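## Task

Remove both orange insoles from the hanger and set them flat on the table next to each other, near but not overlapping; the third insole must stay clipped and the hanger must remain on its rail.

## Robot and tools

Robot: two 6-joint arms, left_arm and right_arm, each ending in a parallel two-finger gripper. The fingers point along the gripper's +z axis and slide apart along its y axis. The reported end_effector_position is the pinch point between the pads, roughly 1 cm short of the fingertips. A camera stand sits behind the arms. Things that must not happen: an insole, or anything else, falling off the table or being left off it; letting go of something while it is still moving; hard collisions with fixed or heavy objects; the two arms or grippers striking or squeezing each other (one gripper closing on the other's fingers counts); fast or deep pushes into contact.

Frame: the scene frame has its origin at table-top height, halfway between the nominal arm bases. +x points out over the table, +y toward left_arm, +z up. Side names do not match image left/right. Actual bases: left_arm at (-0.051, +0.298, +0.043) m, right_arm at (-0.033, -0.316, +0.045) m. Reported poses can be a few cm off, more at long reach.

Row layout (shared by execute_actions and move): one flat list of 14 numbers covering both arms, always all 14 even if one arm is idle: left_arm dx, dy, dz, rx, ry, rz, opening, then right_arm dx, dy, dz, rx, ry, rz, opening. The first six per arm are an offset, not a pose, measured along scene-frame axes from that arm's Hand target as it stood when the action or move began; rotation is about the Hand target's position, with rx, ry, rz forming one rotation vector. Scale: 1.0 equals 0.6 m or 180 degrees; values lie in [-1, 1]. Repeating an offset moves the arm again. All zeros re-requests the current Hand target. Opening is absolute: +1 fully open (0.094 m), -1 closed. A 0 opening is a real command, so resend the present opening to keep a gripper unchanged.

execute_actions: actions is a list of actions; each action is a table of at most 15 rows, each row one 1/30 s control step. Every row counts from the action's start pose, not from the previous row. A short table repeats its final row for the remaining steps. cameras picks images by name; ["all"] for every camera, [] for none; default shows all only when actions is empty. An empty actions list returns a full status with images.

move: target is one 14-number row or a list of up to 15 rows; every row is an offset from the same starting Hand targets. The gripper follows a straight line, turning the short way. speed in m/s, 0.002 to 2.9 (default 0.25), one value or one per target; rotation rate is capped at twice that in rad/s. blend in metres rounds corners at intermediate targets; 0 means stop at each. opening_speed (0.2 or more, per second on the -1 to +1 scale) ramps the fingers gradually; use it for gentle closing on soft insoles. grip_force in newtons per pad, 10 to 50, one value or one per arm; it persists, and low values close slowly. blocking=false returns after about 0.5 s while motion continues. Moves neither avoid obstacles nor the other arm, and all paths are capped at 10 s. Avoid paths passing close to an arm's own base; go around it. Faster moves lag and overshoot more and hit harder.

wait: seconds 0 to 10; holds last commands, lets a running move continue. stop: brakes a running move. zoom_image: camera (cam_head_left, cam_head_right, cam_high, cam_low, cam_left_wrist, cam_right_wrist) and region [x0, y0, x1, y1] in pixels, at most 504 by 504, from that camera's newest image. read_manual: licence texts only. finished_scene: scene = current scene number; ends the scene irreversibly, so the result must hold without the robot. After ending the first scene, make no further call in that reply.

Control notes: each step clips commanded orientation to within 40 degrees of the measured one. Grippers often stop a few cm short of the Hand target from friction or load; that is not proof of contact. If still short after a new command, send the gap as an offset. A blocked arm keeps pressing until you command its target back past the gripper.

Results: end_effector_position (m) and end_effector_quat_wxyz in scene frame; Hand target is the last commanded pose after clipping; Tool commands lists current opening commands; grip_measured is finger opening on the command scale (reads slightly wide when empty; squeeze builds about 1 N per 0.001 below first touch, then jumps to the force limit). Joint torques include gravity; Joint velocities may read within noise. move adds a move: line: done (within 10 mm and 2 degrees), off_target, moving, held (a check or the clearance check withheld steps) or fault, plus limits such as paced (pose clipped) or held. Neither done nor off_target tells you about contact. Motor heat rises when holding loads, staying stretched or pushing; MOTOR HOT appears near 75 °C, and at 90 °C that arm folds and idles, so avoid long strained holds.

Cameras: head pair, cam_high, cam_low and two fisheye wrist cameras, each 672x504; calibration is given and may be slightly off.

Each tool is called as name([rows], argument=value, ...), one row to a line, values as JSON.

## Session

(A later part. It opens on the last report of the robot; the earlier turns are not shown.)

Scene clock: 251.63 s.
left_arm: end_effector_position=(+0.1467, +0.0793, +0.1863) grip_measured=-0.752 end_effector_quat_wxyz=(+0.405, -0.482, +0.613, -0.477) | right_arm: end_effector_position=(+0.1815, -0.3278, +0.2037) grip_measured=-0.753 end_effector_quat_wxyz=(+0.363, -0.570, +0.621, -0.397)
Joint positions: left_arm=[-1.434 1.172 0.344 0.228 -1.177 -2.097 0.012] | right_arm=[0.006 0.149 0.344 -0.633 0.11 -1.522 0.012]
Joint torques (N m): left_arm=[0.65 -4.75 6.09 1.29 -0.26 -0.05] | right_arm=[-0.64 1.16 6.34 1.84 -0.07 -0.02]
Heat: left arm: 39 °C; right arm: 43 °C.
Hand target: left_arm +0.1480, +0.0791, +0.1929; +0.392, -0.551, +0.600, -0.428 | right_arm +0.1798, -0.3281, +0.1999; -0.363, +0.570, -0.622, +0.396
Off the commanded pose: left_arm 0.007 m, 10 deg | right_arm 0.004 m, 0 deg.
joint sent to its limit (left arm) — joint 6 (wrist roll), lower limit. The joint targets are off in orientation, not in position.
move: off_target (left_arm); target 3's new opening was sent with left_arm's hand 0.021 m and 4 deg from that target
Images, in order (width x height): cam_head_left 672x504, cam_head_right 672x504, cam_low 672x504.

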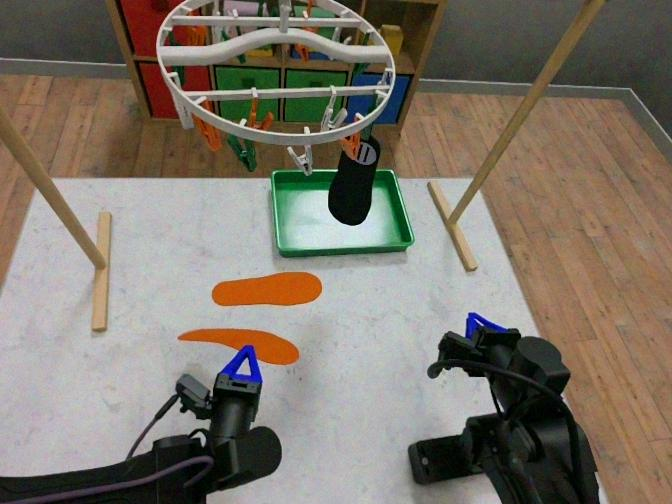

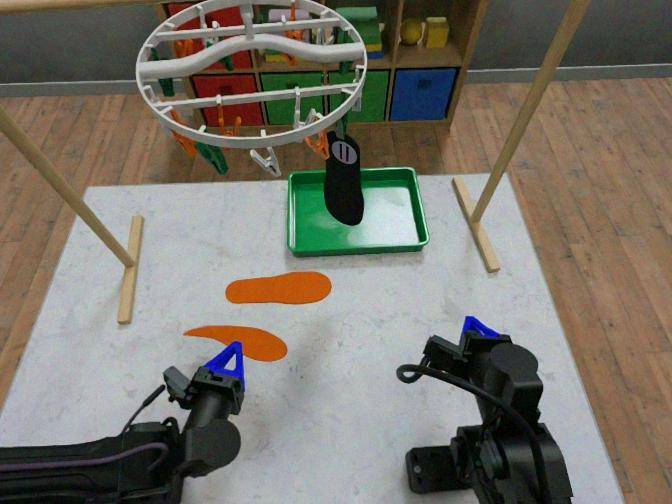

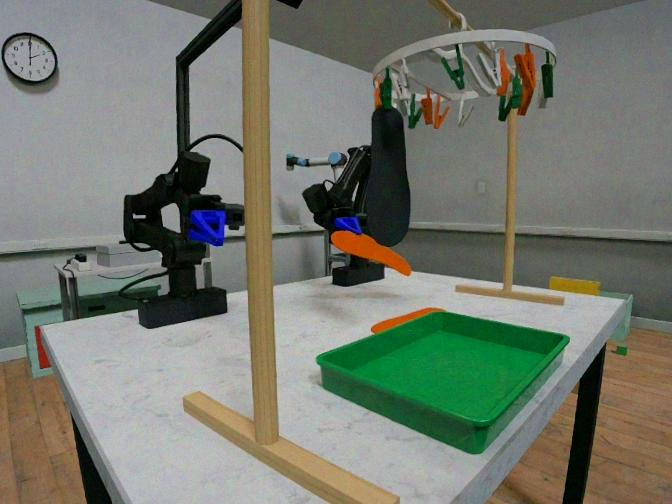

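move(target=[0,0,0,0,0,0,-0.99,0,0,0,0,0,0,-0.75], opening_speed=0.5, cameras=["cam_head_left","cam_head_right","cam_left_wrist","cam_low"])

zoom_image(camera="cam_low", region=[290, 140, 450, 300])

Scene clock: 264.17 s.
left_arm: end_effector_position=(+0.1465, +0.0791, +0.1854) grip_measured=-0.966 end_effector_quat_wxyz=(+0.404, -0.481, +0.615, -0.476) | right_arm: end_effector_position=(+0.1815, -0.3278, +0.2037) grip_measured=-0.753 end_effector_quat_wxyz=(+0.363, -0.570, +0.621, -0.397)
Joint positions: left_arm=[-1.434 1.172 0.344 0.223 -1.174 -2.098 0.002] | right_arm=[0.006 0.149 0.344 -0.633 0.11 -1.522 0.012]
Joint torques (N m): left_arm=[0.75 -4.98 6.15 1.27 -0.31 -0.05] | right_arm=[-0.68 1.14 6.31 1.86 -0.07 -0.02]
Heat: left arm: 38 °C; right arm: 44 °C.
Hand target: left_arm +0.1480, +0.0791, +0.1929; +0.392, -0.551, +0.600, -0.428 | right_arm +0.1798, -0.3281, +0.1999; -0.363, +0.570, -0.622, +0.396
Off the commanded pose: left_arm 0.008 m, 10 deg | right_arm 0.004 m, 0 deg.
joint sent to its limit (left arm) — joint 6 (wrist roll), lower limit. The joint targets are off in orientation, not in position.
move: off_target (left_arm)
camera_calibration:
cam_left_wrist: T_world_to_cam=[[0.199901, -0.23946, 0.950104, -0.181265], [-0.637145, -0.768435, -0.0596182, 0.192907], [0.74437, -0.593436, -0.306182, 0.0912049], [0, 0, 0, 1]] pos_world=[0.0912549, 0.158955, 0.211647]
Images, in order (width x height): cam_head_left 672x504, cam_head_right 672x504, cam_low 672x504, cam_left_wrist 672x504.

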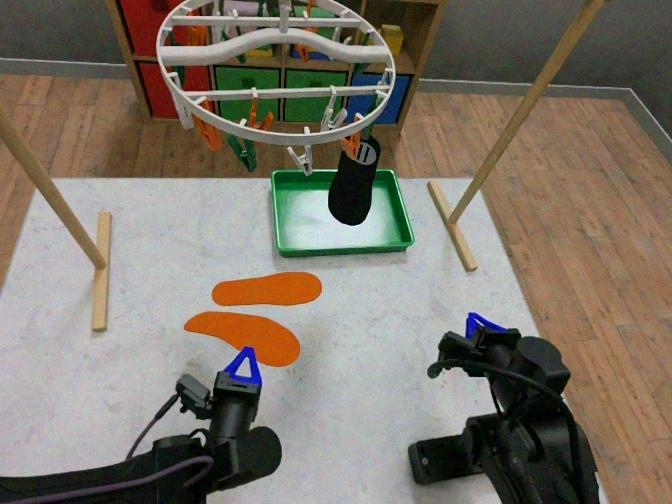

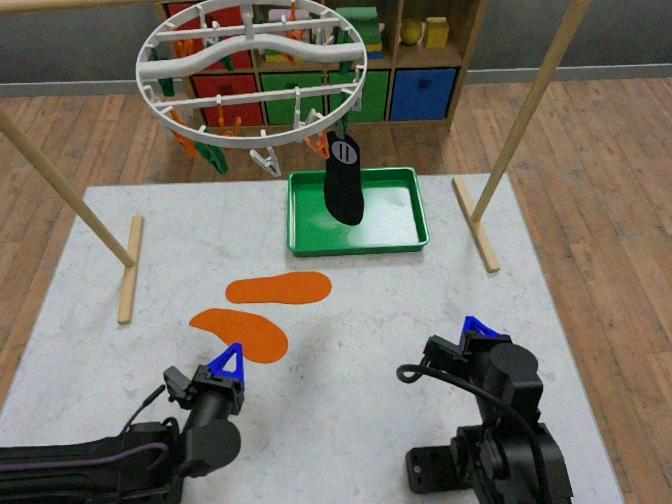

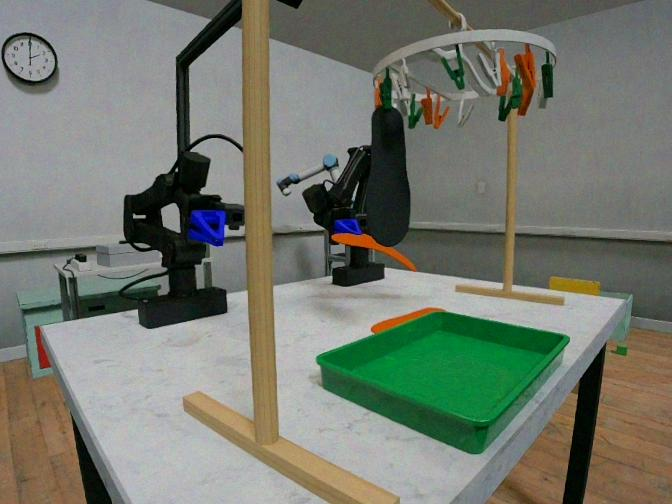

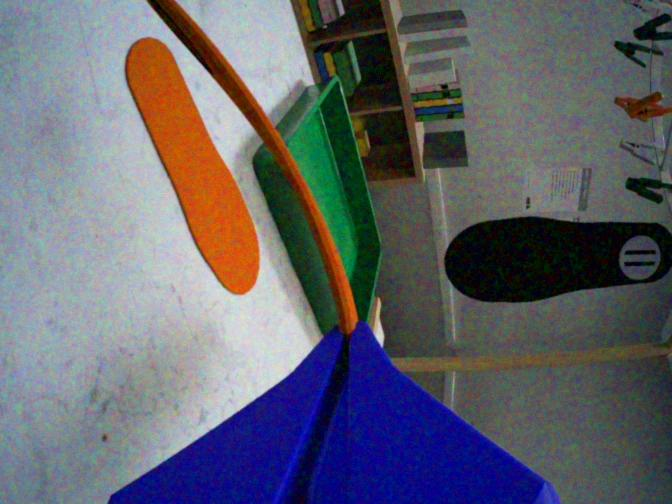

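Scaled by 3.150 from the camera's 672x504 image, which has a finer 960x720 frame.

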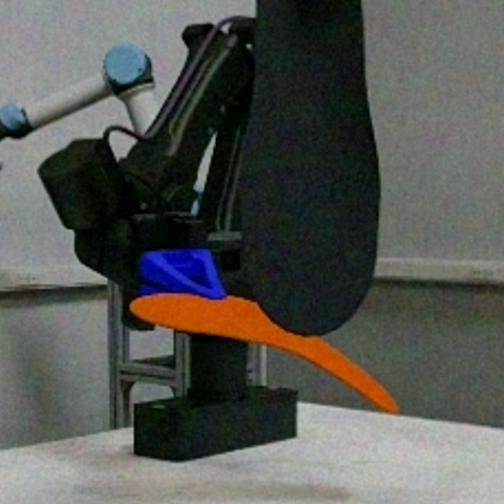

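move(target=[0.115,-0.115,-0.155,0.0024,0.0277,0,-0.99,0,0,0,0,0,0,-0.75], speed=0.15, cameras=["cam_head_left","cam_left_wrist","cam_low"])

zoom_image(camera="cam_low", region=[290, 180, 450, 340])

zoom_image(camera="cam_head_left", region=[190, 240, 370, 380])

Scene clock: 284.20 s.
left_arm: end_effector_position=(+0.2149, +0.0111, +0.1049) grip_measured=-0.969 end_effector_quat_wxyz=(+0.373, -0.526, +0.630, -0.432) | right_arm: end_effector_position=(+0.1815, -0.3278, +0.2037) grip_measured=-0.753 end_effector_quat_wxyz=(+0.363, -0.570, +0.621, -0.397)
Joint positions: left_arm=[-1.203 1.802 0.584 0.578 -0.949 -2.098 0.001] | right_arm=[0.006 0.149 0.344 -0.633 0.11 -1.522 0.012]
Joint torques (N m): left_arm=[0.53 -6.98 4.41 1.58 -0.25 -0.04] | right_arm=[-0.66 1.18 6.3 1.85 -0.04 -0.02]
Heat: left arm: 37 °C; right arm: 44 °C.
Hand target: left_arm +0.2169, +0.0100, +0.0999; +0.368, -0.567, +0.618, -0.401 | right_arm +0.1798, -0.3281, +0.1999; -0.363, +0.570, -0.622, +0.396
Off the commanded pose: left_arm 0.006 m, 6 deg | right_arm 0.004 m, 0 deg.
joint sent to its limit (left arm) — joint 6 (wrist roll), lower limit. The joint targets are off in orientation, not in position.
move: off_target (left_arm)
camera_calibration:
cam_left_wrist: T_world_to_cam=[[0.337079, -0.228431, 0.913344, -0.160506], [-0.602137, -0.798072, 0.0226234, 0.16359], [0.723747, -0.557584, -0.40656, -0.0101667], [0, 0, 0, 1]] pos_world=[0.159965, 0.0882232, 0.138763]
Images, in order (width x height): cam_head_left 672x504, cam_low 672x504, cam_left_wrist 672x504.

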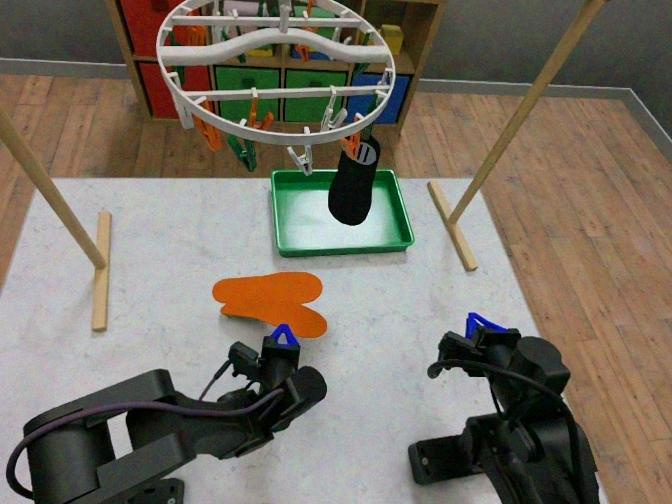

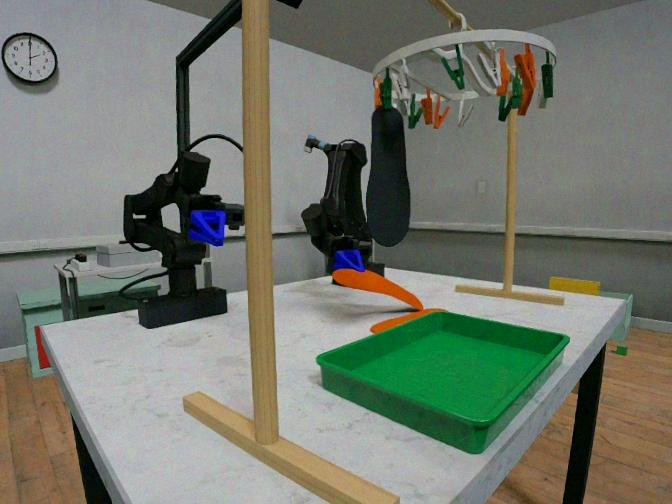

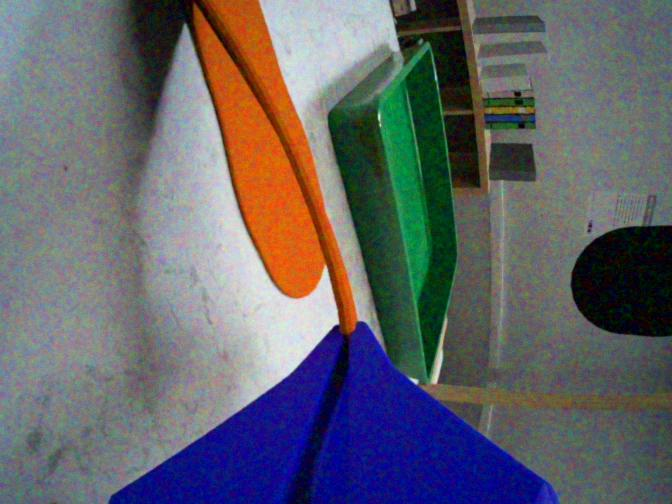

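Scaled by 3.150 from the camera's 672x504 image, which has a finer 960x720 frame.

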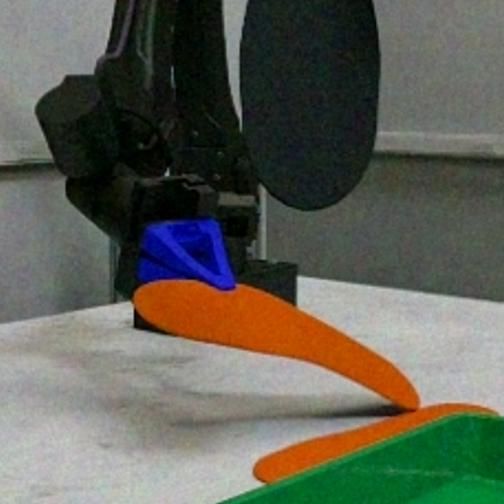

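Scaled by 2.800 from the camera's 672x504 image, which has a finer 960x720 frame.

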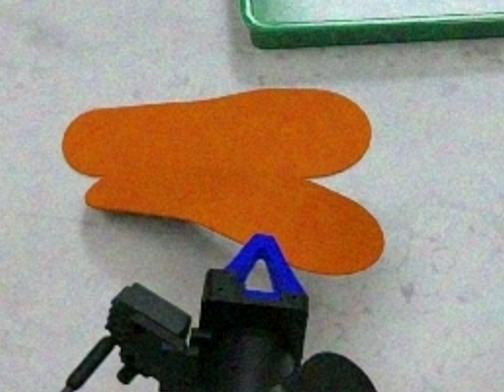

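move([
  [-0.05,0.003,-0.067,0,0,0,-0.99,0,0,0,0,0,0,-0.75],
  [-0.05,0.003,-0.137,0,0,0,-0.99,0,0,0,0,0,0,-0.75],
  [-0.05,0.003,-0.137,0,0,0,-0.5,0,0,0,0,0,0,-0.75],
  [-0.19,0.02,-0.127,0,0,0,-0.5,0,0,0,0,0,0,-0.75],
], speed=[0.15,0.06,0.05,0.1], blend=[0.01,0,0,0], opening_speed=0.5, cameras=["cam_head_left","cam_head_right","cam_low","cam_left_wrist"])

zoom_image(camera="cam_head_left", region=[190, 240, 370, 380])

Scene clock: 325.83 s.
left_arm: end_effector_position=(+0.1060, +0.0209, +0.0466) grip_measured=-0.502 end_effector_quat_wxyz=(+0.394, -0.474, +0.562, -0.552) | right_arm: end_effector_position=(+0.1815, -0.3278, +0.2037) grip_measured=-0.753 end_effector_quat_wxyz=(+0.363, -0.570, +0.621, -0.397)
Joint positions: left_arm=[-1.642 2.404 0.411 1.553 -1.381 -2.086 0.023] | right_arm=[0.006 0.149 0.344 -0.633 0.11 -1.522 0.012]
Joint torques (N m): left_arm=[-0.49 -4.89 -0.35 0.9 0.08 -0.15] | right_arm=[-0.65 1.18 6.34 1.85 -0.06 -0.01]
Heat: left arm: 37 °C; right arm: 45 °C.
Hand target: left_arm +0.1029, +0.0220, +0.0237; +0.368, -0.567, +0.618, -0.401 | right_arm +0.1798, -0.3281, +0.1999; -0.363, +0.570, -0.622, +0.396
Off the commanded pose: left_arm 0.023 m, 22 deg | right_arm 0.004 m, 0 deg.
joint sent to its limit (left arm) — joint 6 (wrist roll), lower limit. The joint targets are off in orientation, not in position.
move: off_target (left_arm); target 3's new opening was sent with left_arm's hand 0.010 m and 9 deg from that target
camera_calibration:
cam_left_wrist: T_world_to_cam=[[0.0874723, -0.0983039, 0.991305, -0.0481624], [-0.65512, -0.755331, -0.0170958, 0.113706], [0.750444, -0.647928, -0.130471, 0.0365361], [0, 0, 0, 1]] pos_world=[0.0512856, 0.104824, 0.0544545]
Images, in order (width x height): cam_head_left 672x504, cam_head_right 672x504, cam_low 672x504, cam_left_wrist 672x504.

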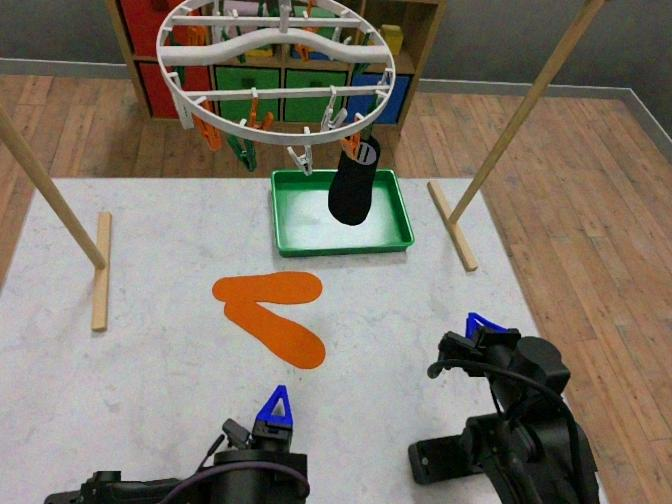

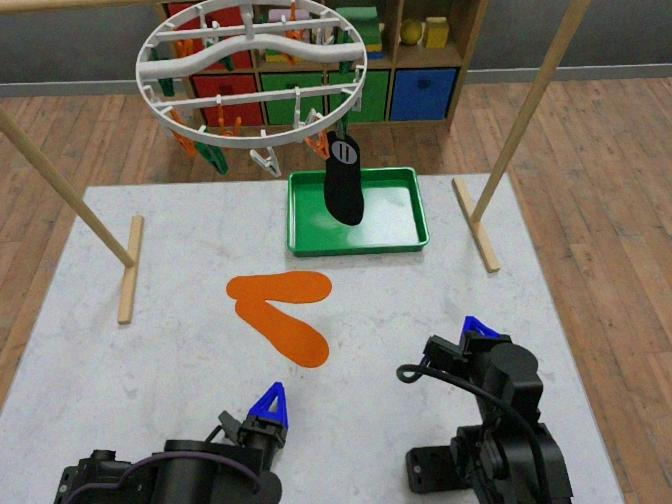

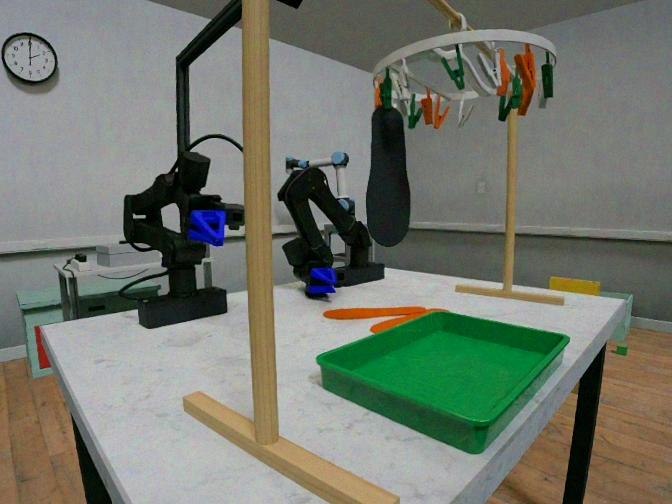

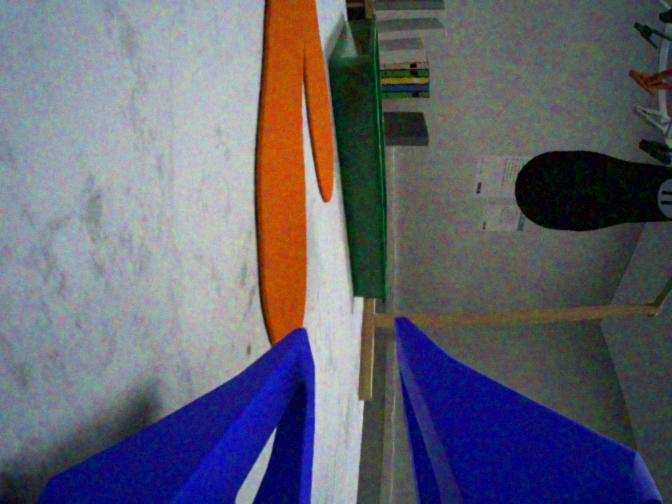

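Scaled by 2.800 from the camera's 672x504 image, which has a finer 960x720 frame.

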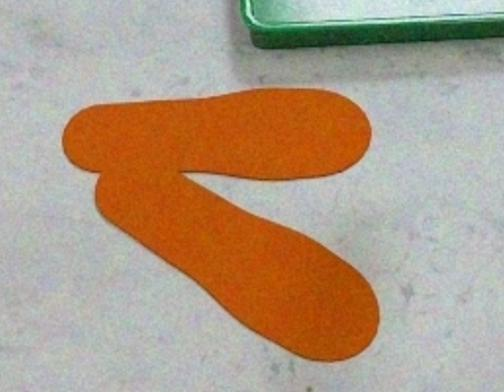

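move([
  [0.0285,0.03,0.294,0,0,0,-0.5,0,0,0,0,0,0,-0.75],
  [0.3785,0.0967,0.377,0,0,0,-0.5,0,0,0.05,0.1493,0.3354,-0.1877,-0.75],
  [0.3785,0.5133,0.377,0.42,-0.2967,-0.3043,-0.5,0.1252,0.6093,-0.1,0.1493,0.3354,-0.1877,0.9],
], speed=0.3, blend=0.03, cameras=["cam_head_left","cam_head_right","cam_right_wrist"])

zoom_image(camera="cam_head_right", region=[200, 240, 380, 380])

Scene clock: 405.83 s.
left_arm: end_effector_position=(+0.3294, +0.3294, +0.2417) grip_measured=-0.502 end_effector_quat_wxyz=(+0.620, +0.281, +0.682, -0.266) | right_arm: end_effector_position=(+0.2555, +0.0354, +0.1524) grip_measured=+0.897 end_effector_quat_wxyz=(+0.015, -0.399, +0.917, +0.006)
Joint positions: left_arm=[0.565 1.594 0.762 0.439 1.336 0.368 0.023] | right_arm=[0.856 2.312 2.248 -1.474 0.003 0.062 0.089]
Joint torques (N m): left_arm=[0.25 -9.29 6.2 1.29 0.3 0.06] | right_arm=[0.21 -11.69 8.1 0.42 -0.03 0.03]
Heat: left arm: 35 °C; right arm: 43 °C.
Hand target: left_arm +0.3301, +0.3301, +0.2500; +0.622, +0.288, +0.679, -0.265 | right_arm +0.2551, +0.0374, +0.1400; +0.001, -0.398, +0.917, +0.000
Off the commanded pose: left_arm 0.008 m, 1 deg | right_arm 0.013 m, 2 deg.
move: off_target (right_arm); target 3's new opening was sent with right_arm's hand 0.013 m and 2 deg from that target
camera_calibration:
cam_right_wrist: T_world_to_cam=[[0.614185, -0.787346, -0.0535056, -0.114326], [-0.712887, -0.582625, 0.390308, 0.17313], [-0.338481, -0.201578, -0.919128, 0.330145], [0, 0, 0, 1]] pos_world=[0.305387, 0.0774054, 0.229755]
Images, in order (width x height): cam_head_left 672x504, cam_head_right 672x504, cam_right_wrist 672x504.

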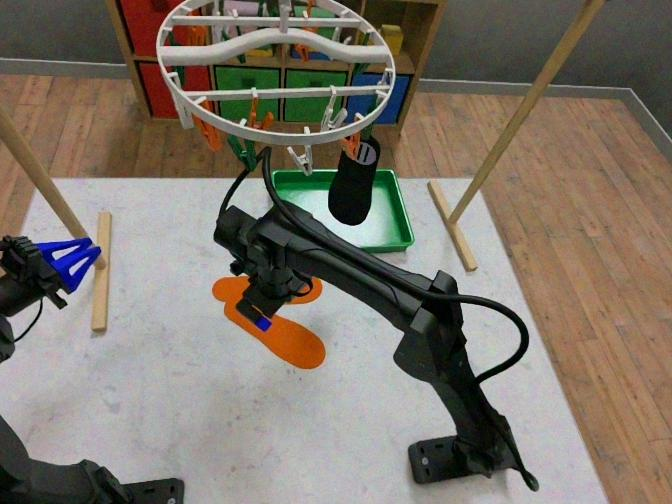

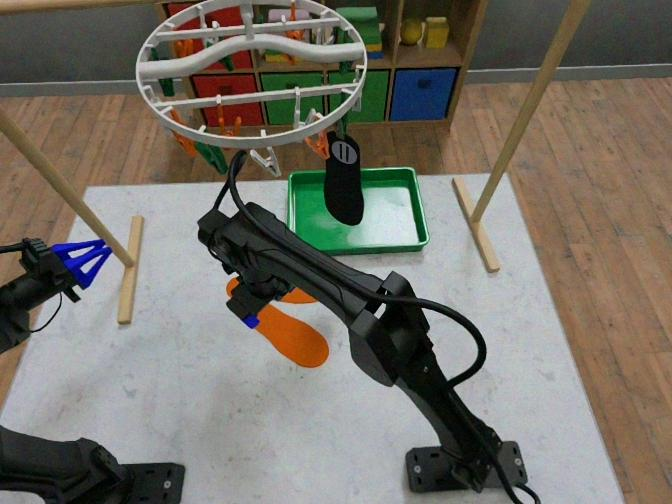

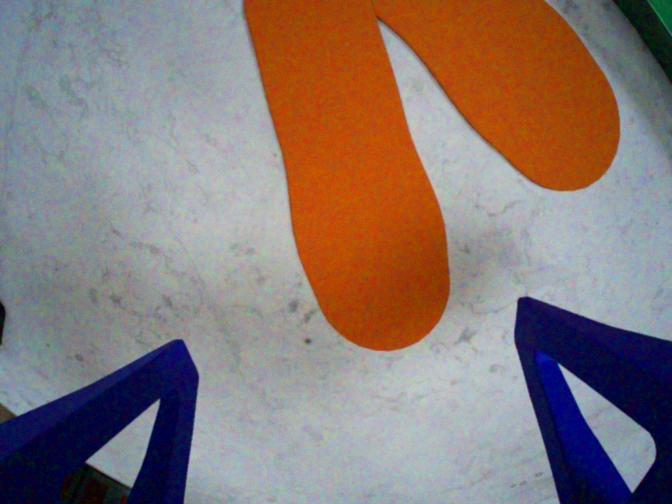

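Scaled by 2.800 from the camera's 672x504 image, which has a finer 960x720 frame.

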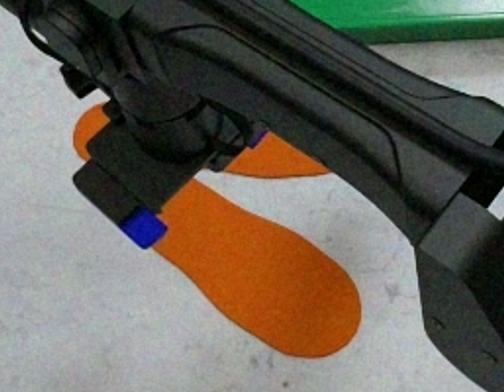

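move([
  [0,0,0,0,0,0,-0.5,0.0282,0.0377,-0.15,0,0,0.0278,0.81],
  [0,0,0,0,0,0,-0.5,0.0282,0.0377,-0.2283,0,0,0.0278,0.81],
  [0,0,0,0,0,0,-0.5,0.0282,0.0377,-0.2283,0,0,0.0278,0.38],
  [0,0,0,0,0,0,-0.5,0.0248,0.0277,-0.2283,0,0,0.2389,0.38],
], speed=[0.15,0.06,0.06,0.15], grip_force=10, cameras=["cam_head_left","cam_head_right","cam_right_wrist","cam_low"])

zoom_image(camera="cam_low", region=[280, 200, 480, 350])

Scene clock: 446.17 s.
left_arm: end_effector_position=(+0.3294, +0.3294, +0.2416) grip_measured=-0.502 end_effector_quat_wxyz=(+0.620, +0.281, +0.683, -0.266) | right_arm: end_effector_position=(+0.2745, +0.0561, +0.0174) grip_measured=+0.383 end_effector_quat_wxyz=(-0.011, +0.702, -0.712, +0.005)
Joint positions: left_arm=[0.565 1.594 0.762 0.437 1.336 0.369 0.023] | right_arm=[0.856 2.499 2.042 -1.093 0.012 -0.674 0.065]
Joint torques (N m): left_arm=[0.23 -9.29 6.24 1.29 0.3 0.08] | right_arm=[-0.03 -15.25 4.44 0.69 -0.13 -0.1]
Heat: left arm: 35 °C; right arm: 38 °C.
Hand target: left_arm +0.3301, +0.3301, +0.2500; +0.622, +0.288, +0.679, -0.265 | right_arm +0.2699, +0.0540, +0.0030; -0.001, +0.707, -0.707, +0.000
Off the commanded pose: left_arm 0.008 m, 1 deg | right_arm 0.015 m, 1 deg.
grip_force (N): 10, 10
move: off_target (right_arm); target 3's new opening was sent with right_arm's hand 0.023 m and 2 deg from that target
camera_calibration:
cam_right_wrist: T_world_to_cam=[[0.984592, -0.172461, -0.0289175, -0.253539], [-0.145705, -0.900529, 0.409655, 0.113174], [-0.0966904, -0.399129, -0.911782, 0.161178], [0, 0, 0, 1]] pos_world=[0.281706, 0.122521, 0.0932652]
Images, in order (width x height): cam_head_left 672x504, cam_head_right 672x504, cam_low 672x504, cam_right_wrist 672x504.

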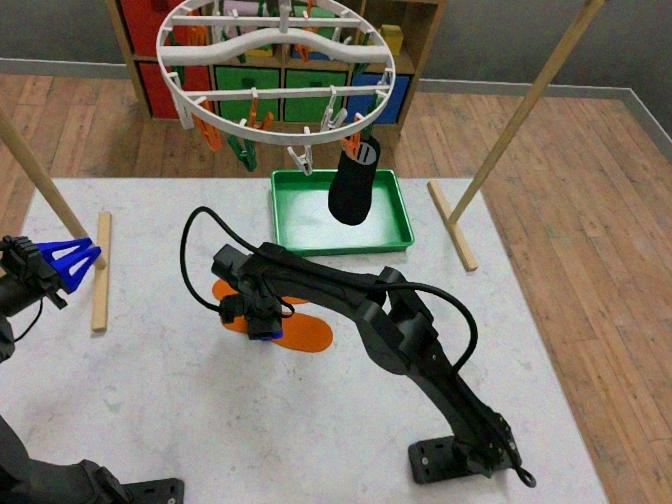

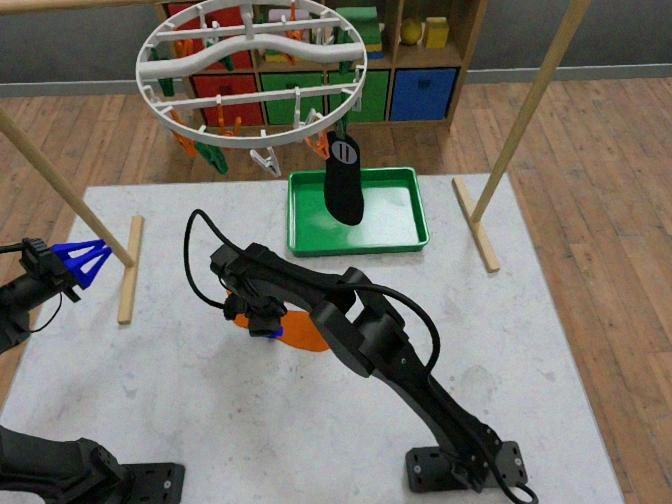

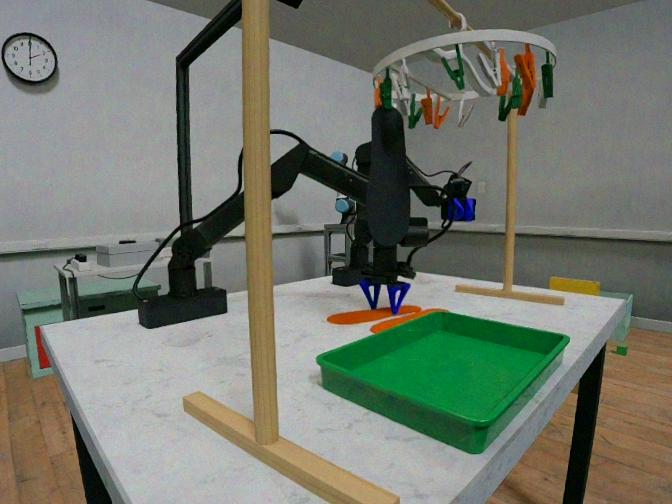

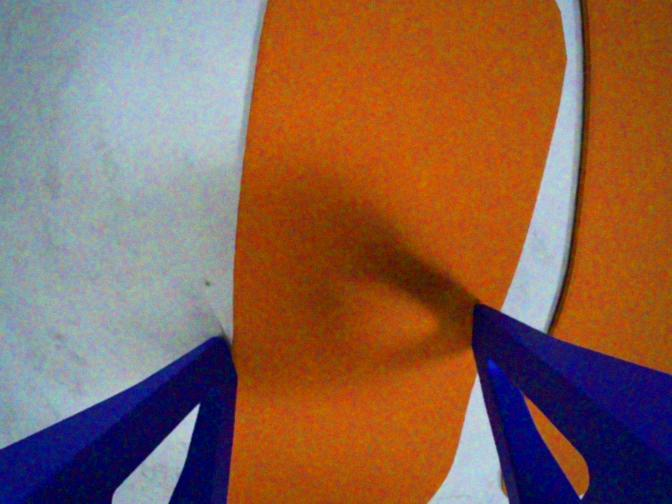

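Scaled by 2.520 from the camera's 672x504 image, which has a finer 960x720 frame.

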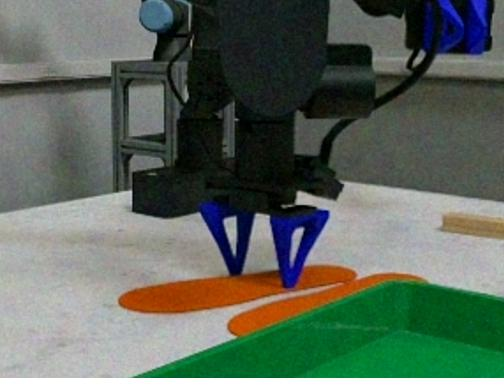

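move([
  [0,0,0,0,0,0,-0.5,0,0,0,0,0,0,0.65],
  [0,0,0,0,0,0,-0.5,0,0,0.12,0,0,0,0.8],
  [0,0,0,0,0,0,-0.5,-0.12,-0.35,0.25,0,0,0,0.8],
], speed=[0.1,0.12,0.25], grip_force=50, cameras=["cam_head_left","cam_head_right","cam_right_wrist"])

zoom_image(camera="cam_head_left", region=[190, 240, 370, 380])

zoom_image(camera="cam_head_right", region=[190, 240, 370, 380])

Scene clock: 466.47 s.
left_arm: end_effector_position=(+0.3294, +0.3294, +0.2416) grip_measured=-0.502 end_effector_quat_wxyz=(+0.620, +0.281, +0.683, -0.266) | right_arm: end_effector_position=(+0.2032, -0.1534, +0.1509) grip_measured=+0.797 end_effector_quat_wxyz=(-0.002, +0.706, -0.708, +0.005)
Joint positions: left_arm=[0.565 1.594 0.762 0.437 1.336 0.369 0.023] | right_arm=[0.578 1.626 1.283 -1.222 0.009 -0.961 0.084]
Joint torques (N m): left_arm=[0.24 -9.32 6.2 1.29 0.29 0.08] | right_arm=[-0.25 -10.03 5.53 0.37 -0.11 -0.05]
Motor temperatures (°C): left_arm=[24 31 33 35 23 26 25] | right_arm=[24 34 34 36 23 26 25]
Heat: left arm: 35 °C; right arm: 36 °C.
Hand target: left_arm +0.3301, +0.3301, +0.2500; +0.622, +0.288, +0.679, -0.265 | right_arm +0.1979, -0.1560, +0.1530; -0.001, +0.707, -0.707, +0.000
Off the commanded pose: left_arm 0.008 m, 1 deg | right_arm 0.006 m, 1 deg.
move: done; target 2's new opening was sent with right_arm's hand 0.023 m and 3 deg from that target
camera_calibration:
cam_right_wrist: T_world_to_cam=[[0.985683, -0.163791, -0.0400283, -0.21285], [-0.131801, -0.896528, 0.422925, -0.144826], [-0.105158, -0.411594, -0.90528, 0.191277], [0, 0, 0, 1]] pos_world=[0.210828, -0.0859747, 0.225889]
Images, in order (width x height): cam_head_left 672x504, cam_head_right 672x504, cam_right_wrist 672x504.

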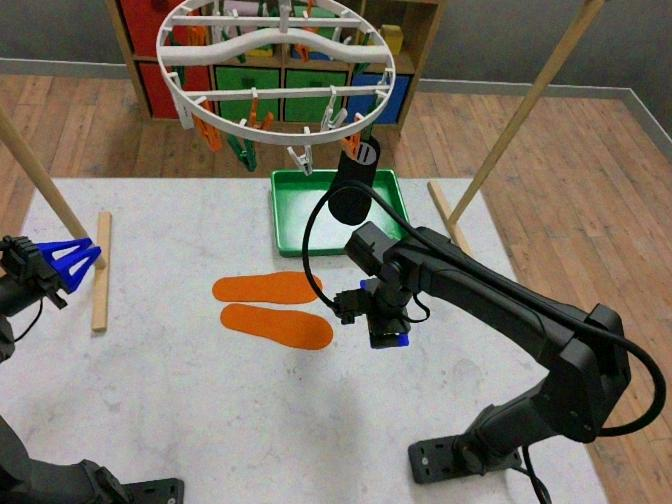

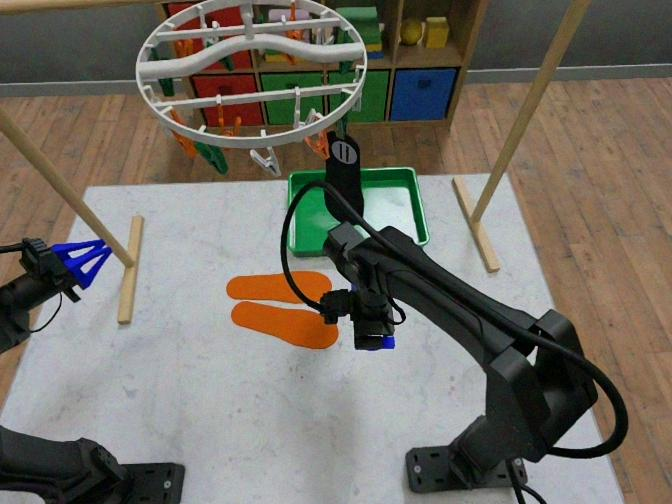

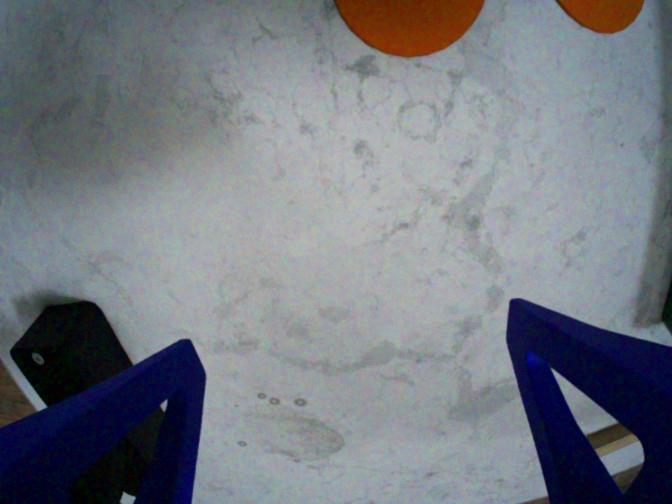

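Scaled by 2.800 from the camera's 672x504 image, which has a finer 960x720 frame.

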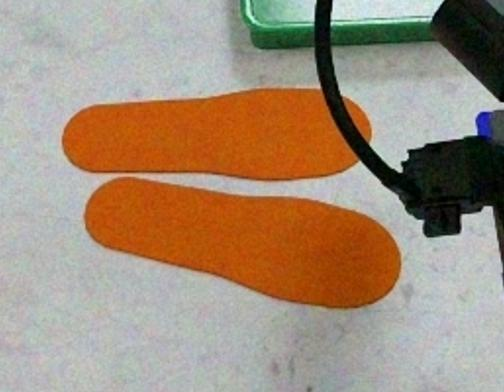

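Scaled by 2.800 from the camera's 672x504 image, which has a finer 960x720 frame.

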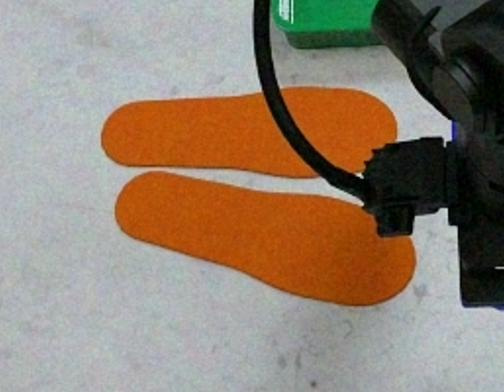

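finished_scene(scene=2)

The scene is finished: the task was done.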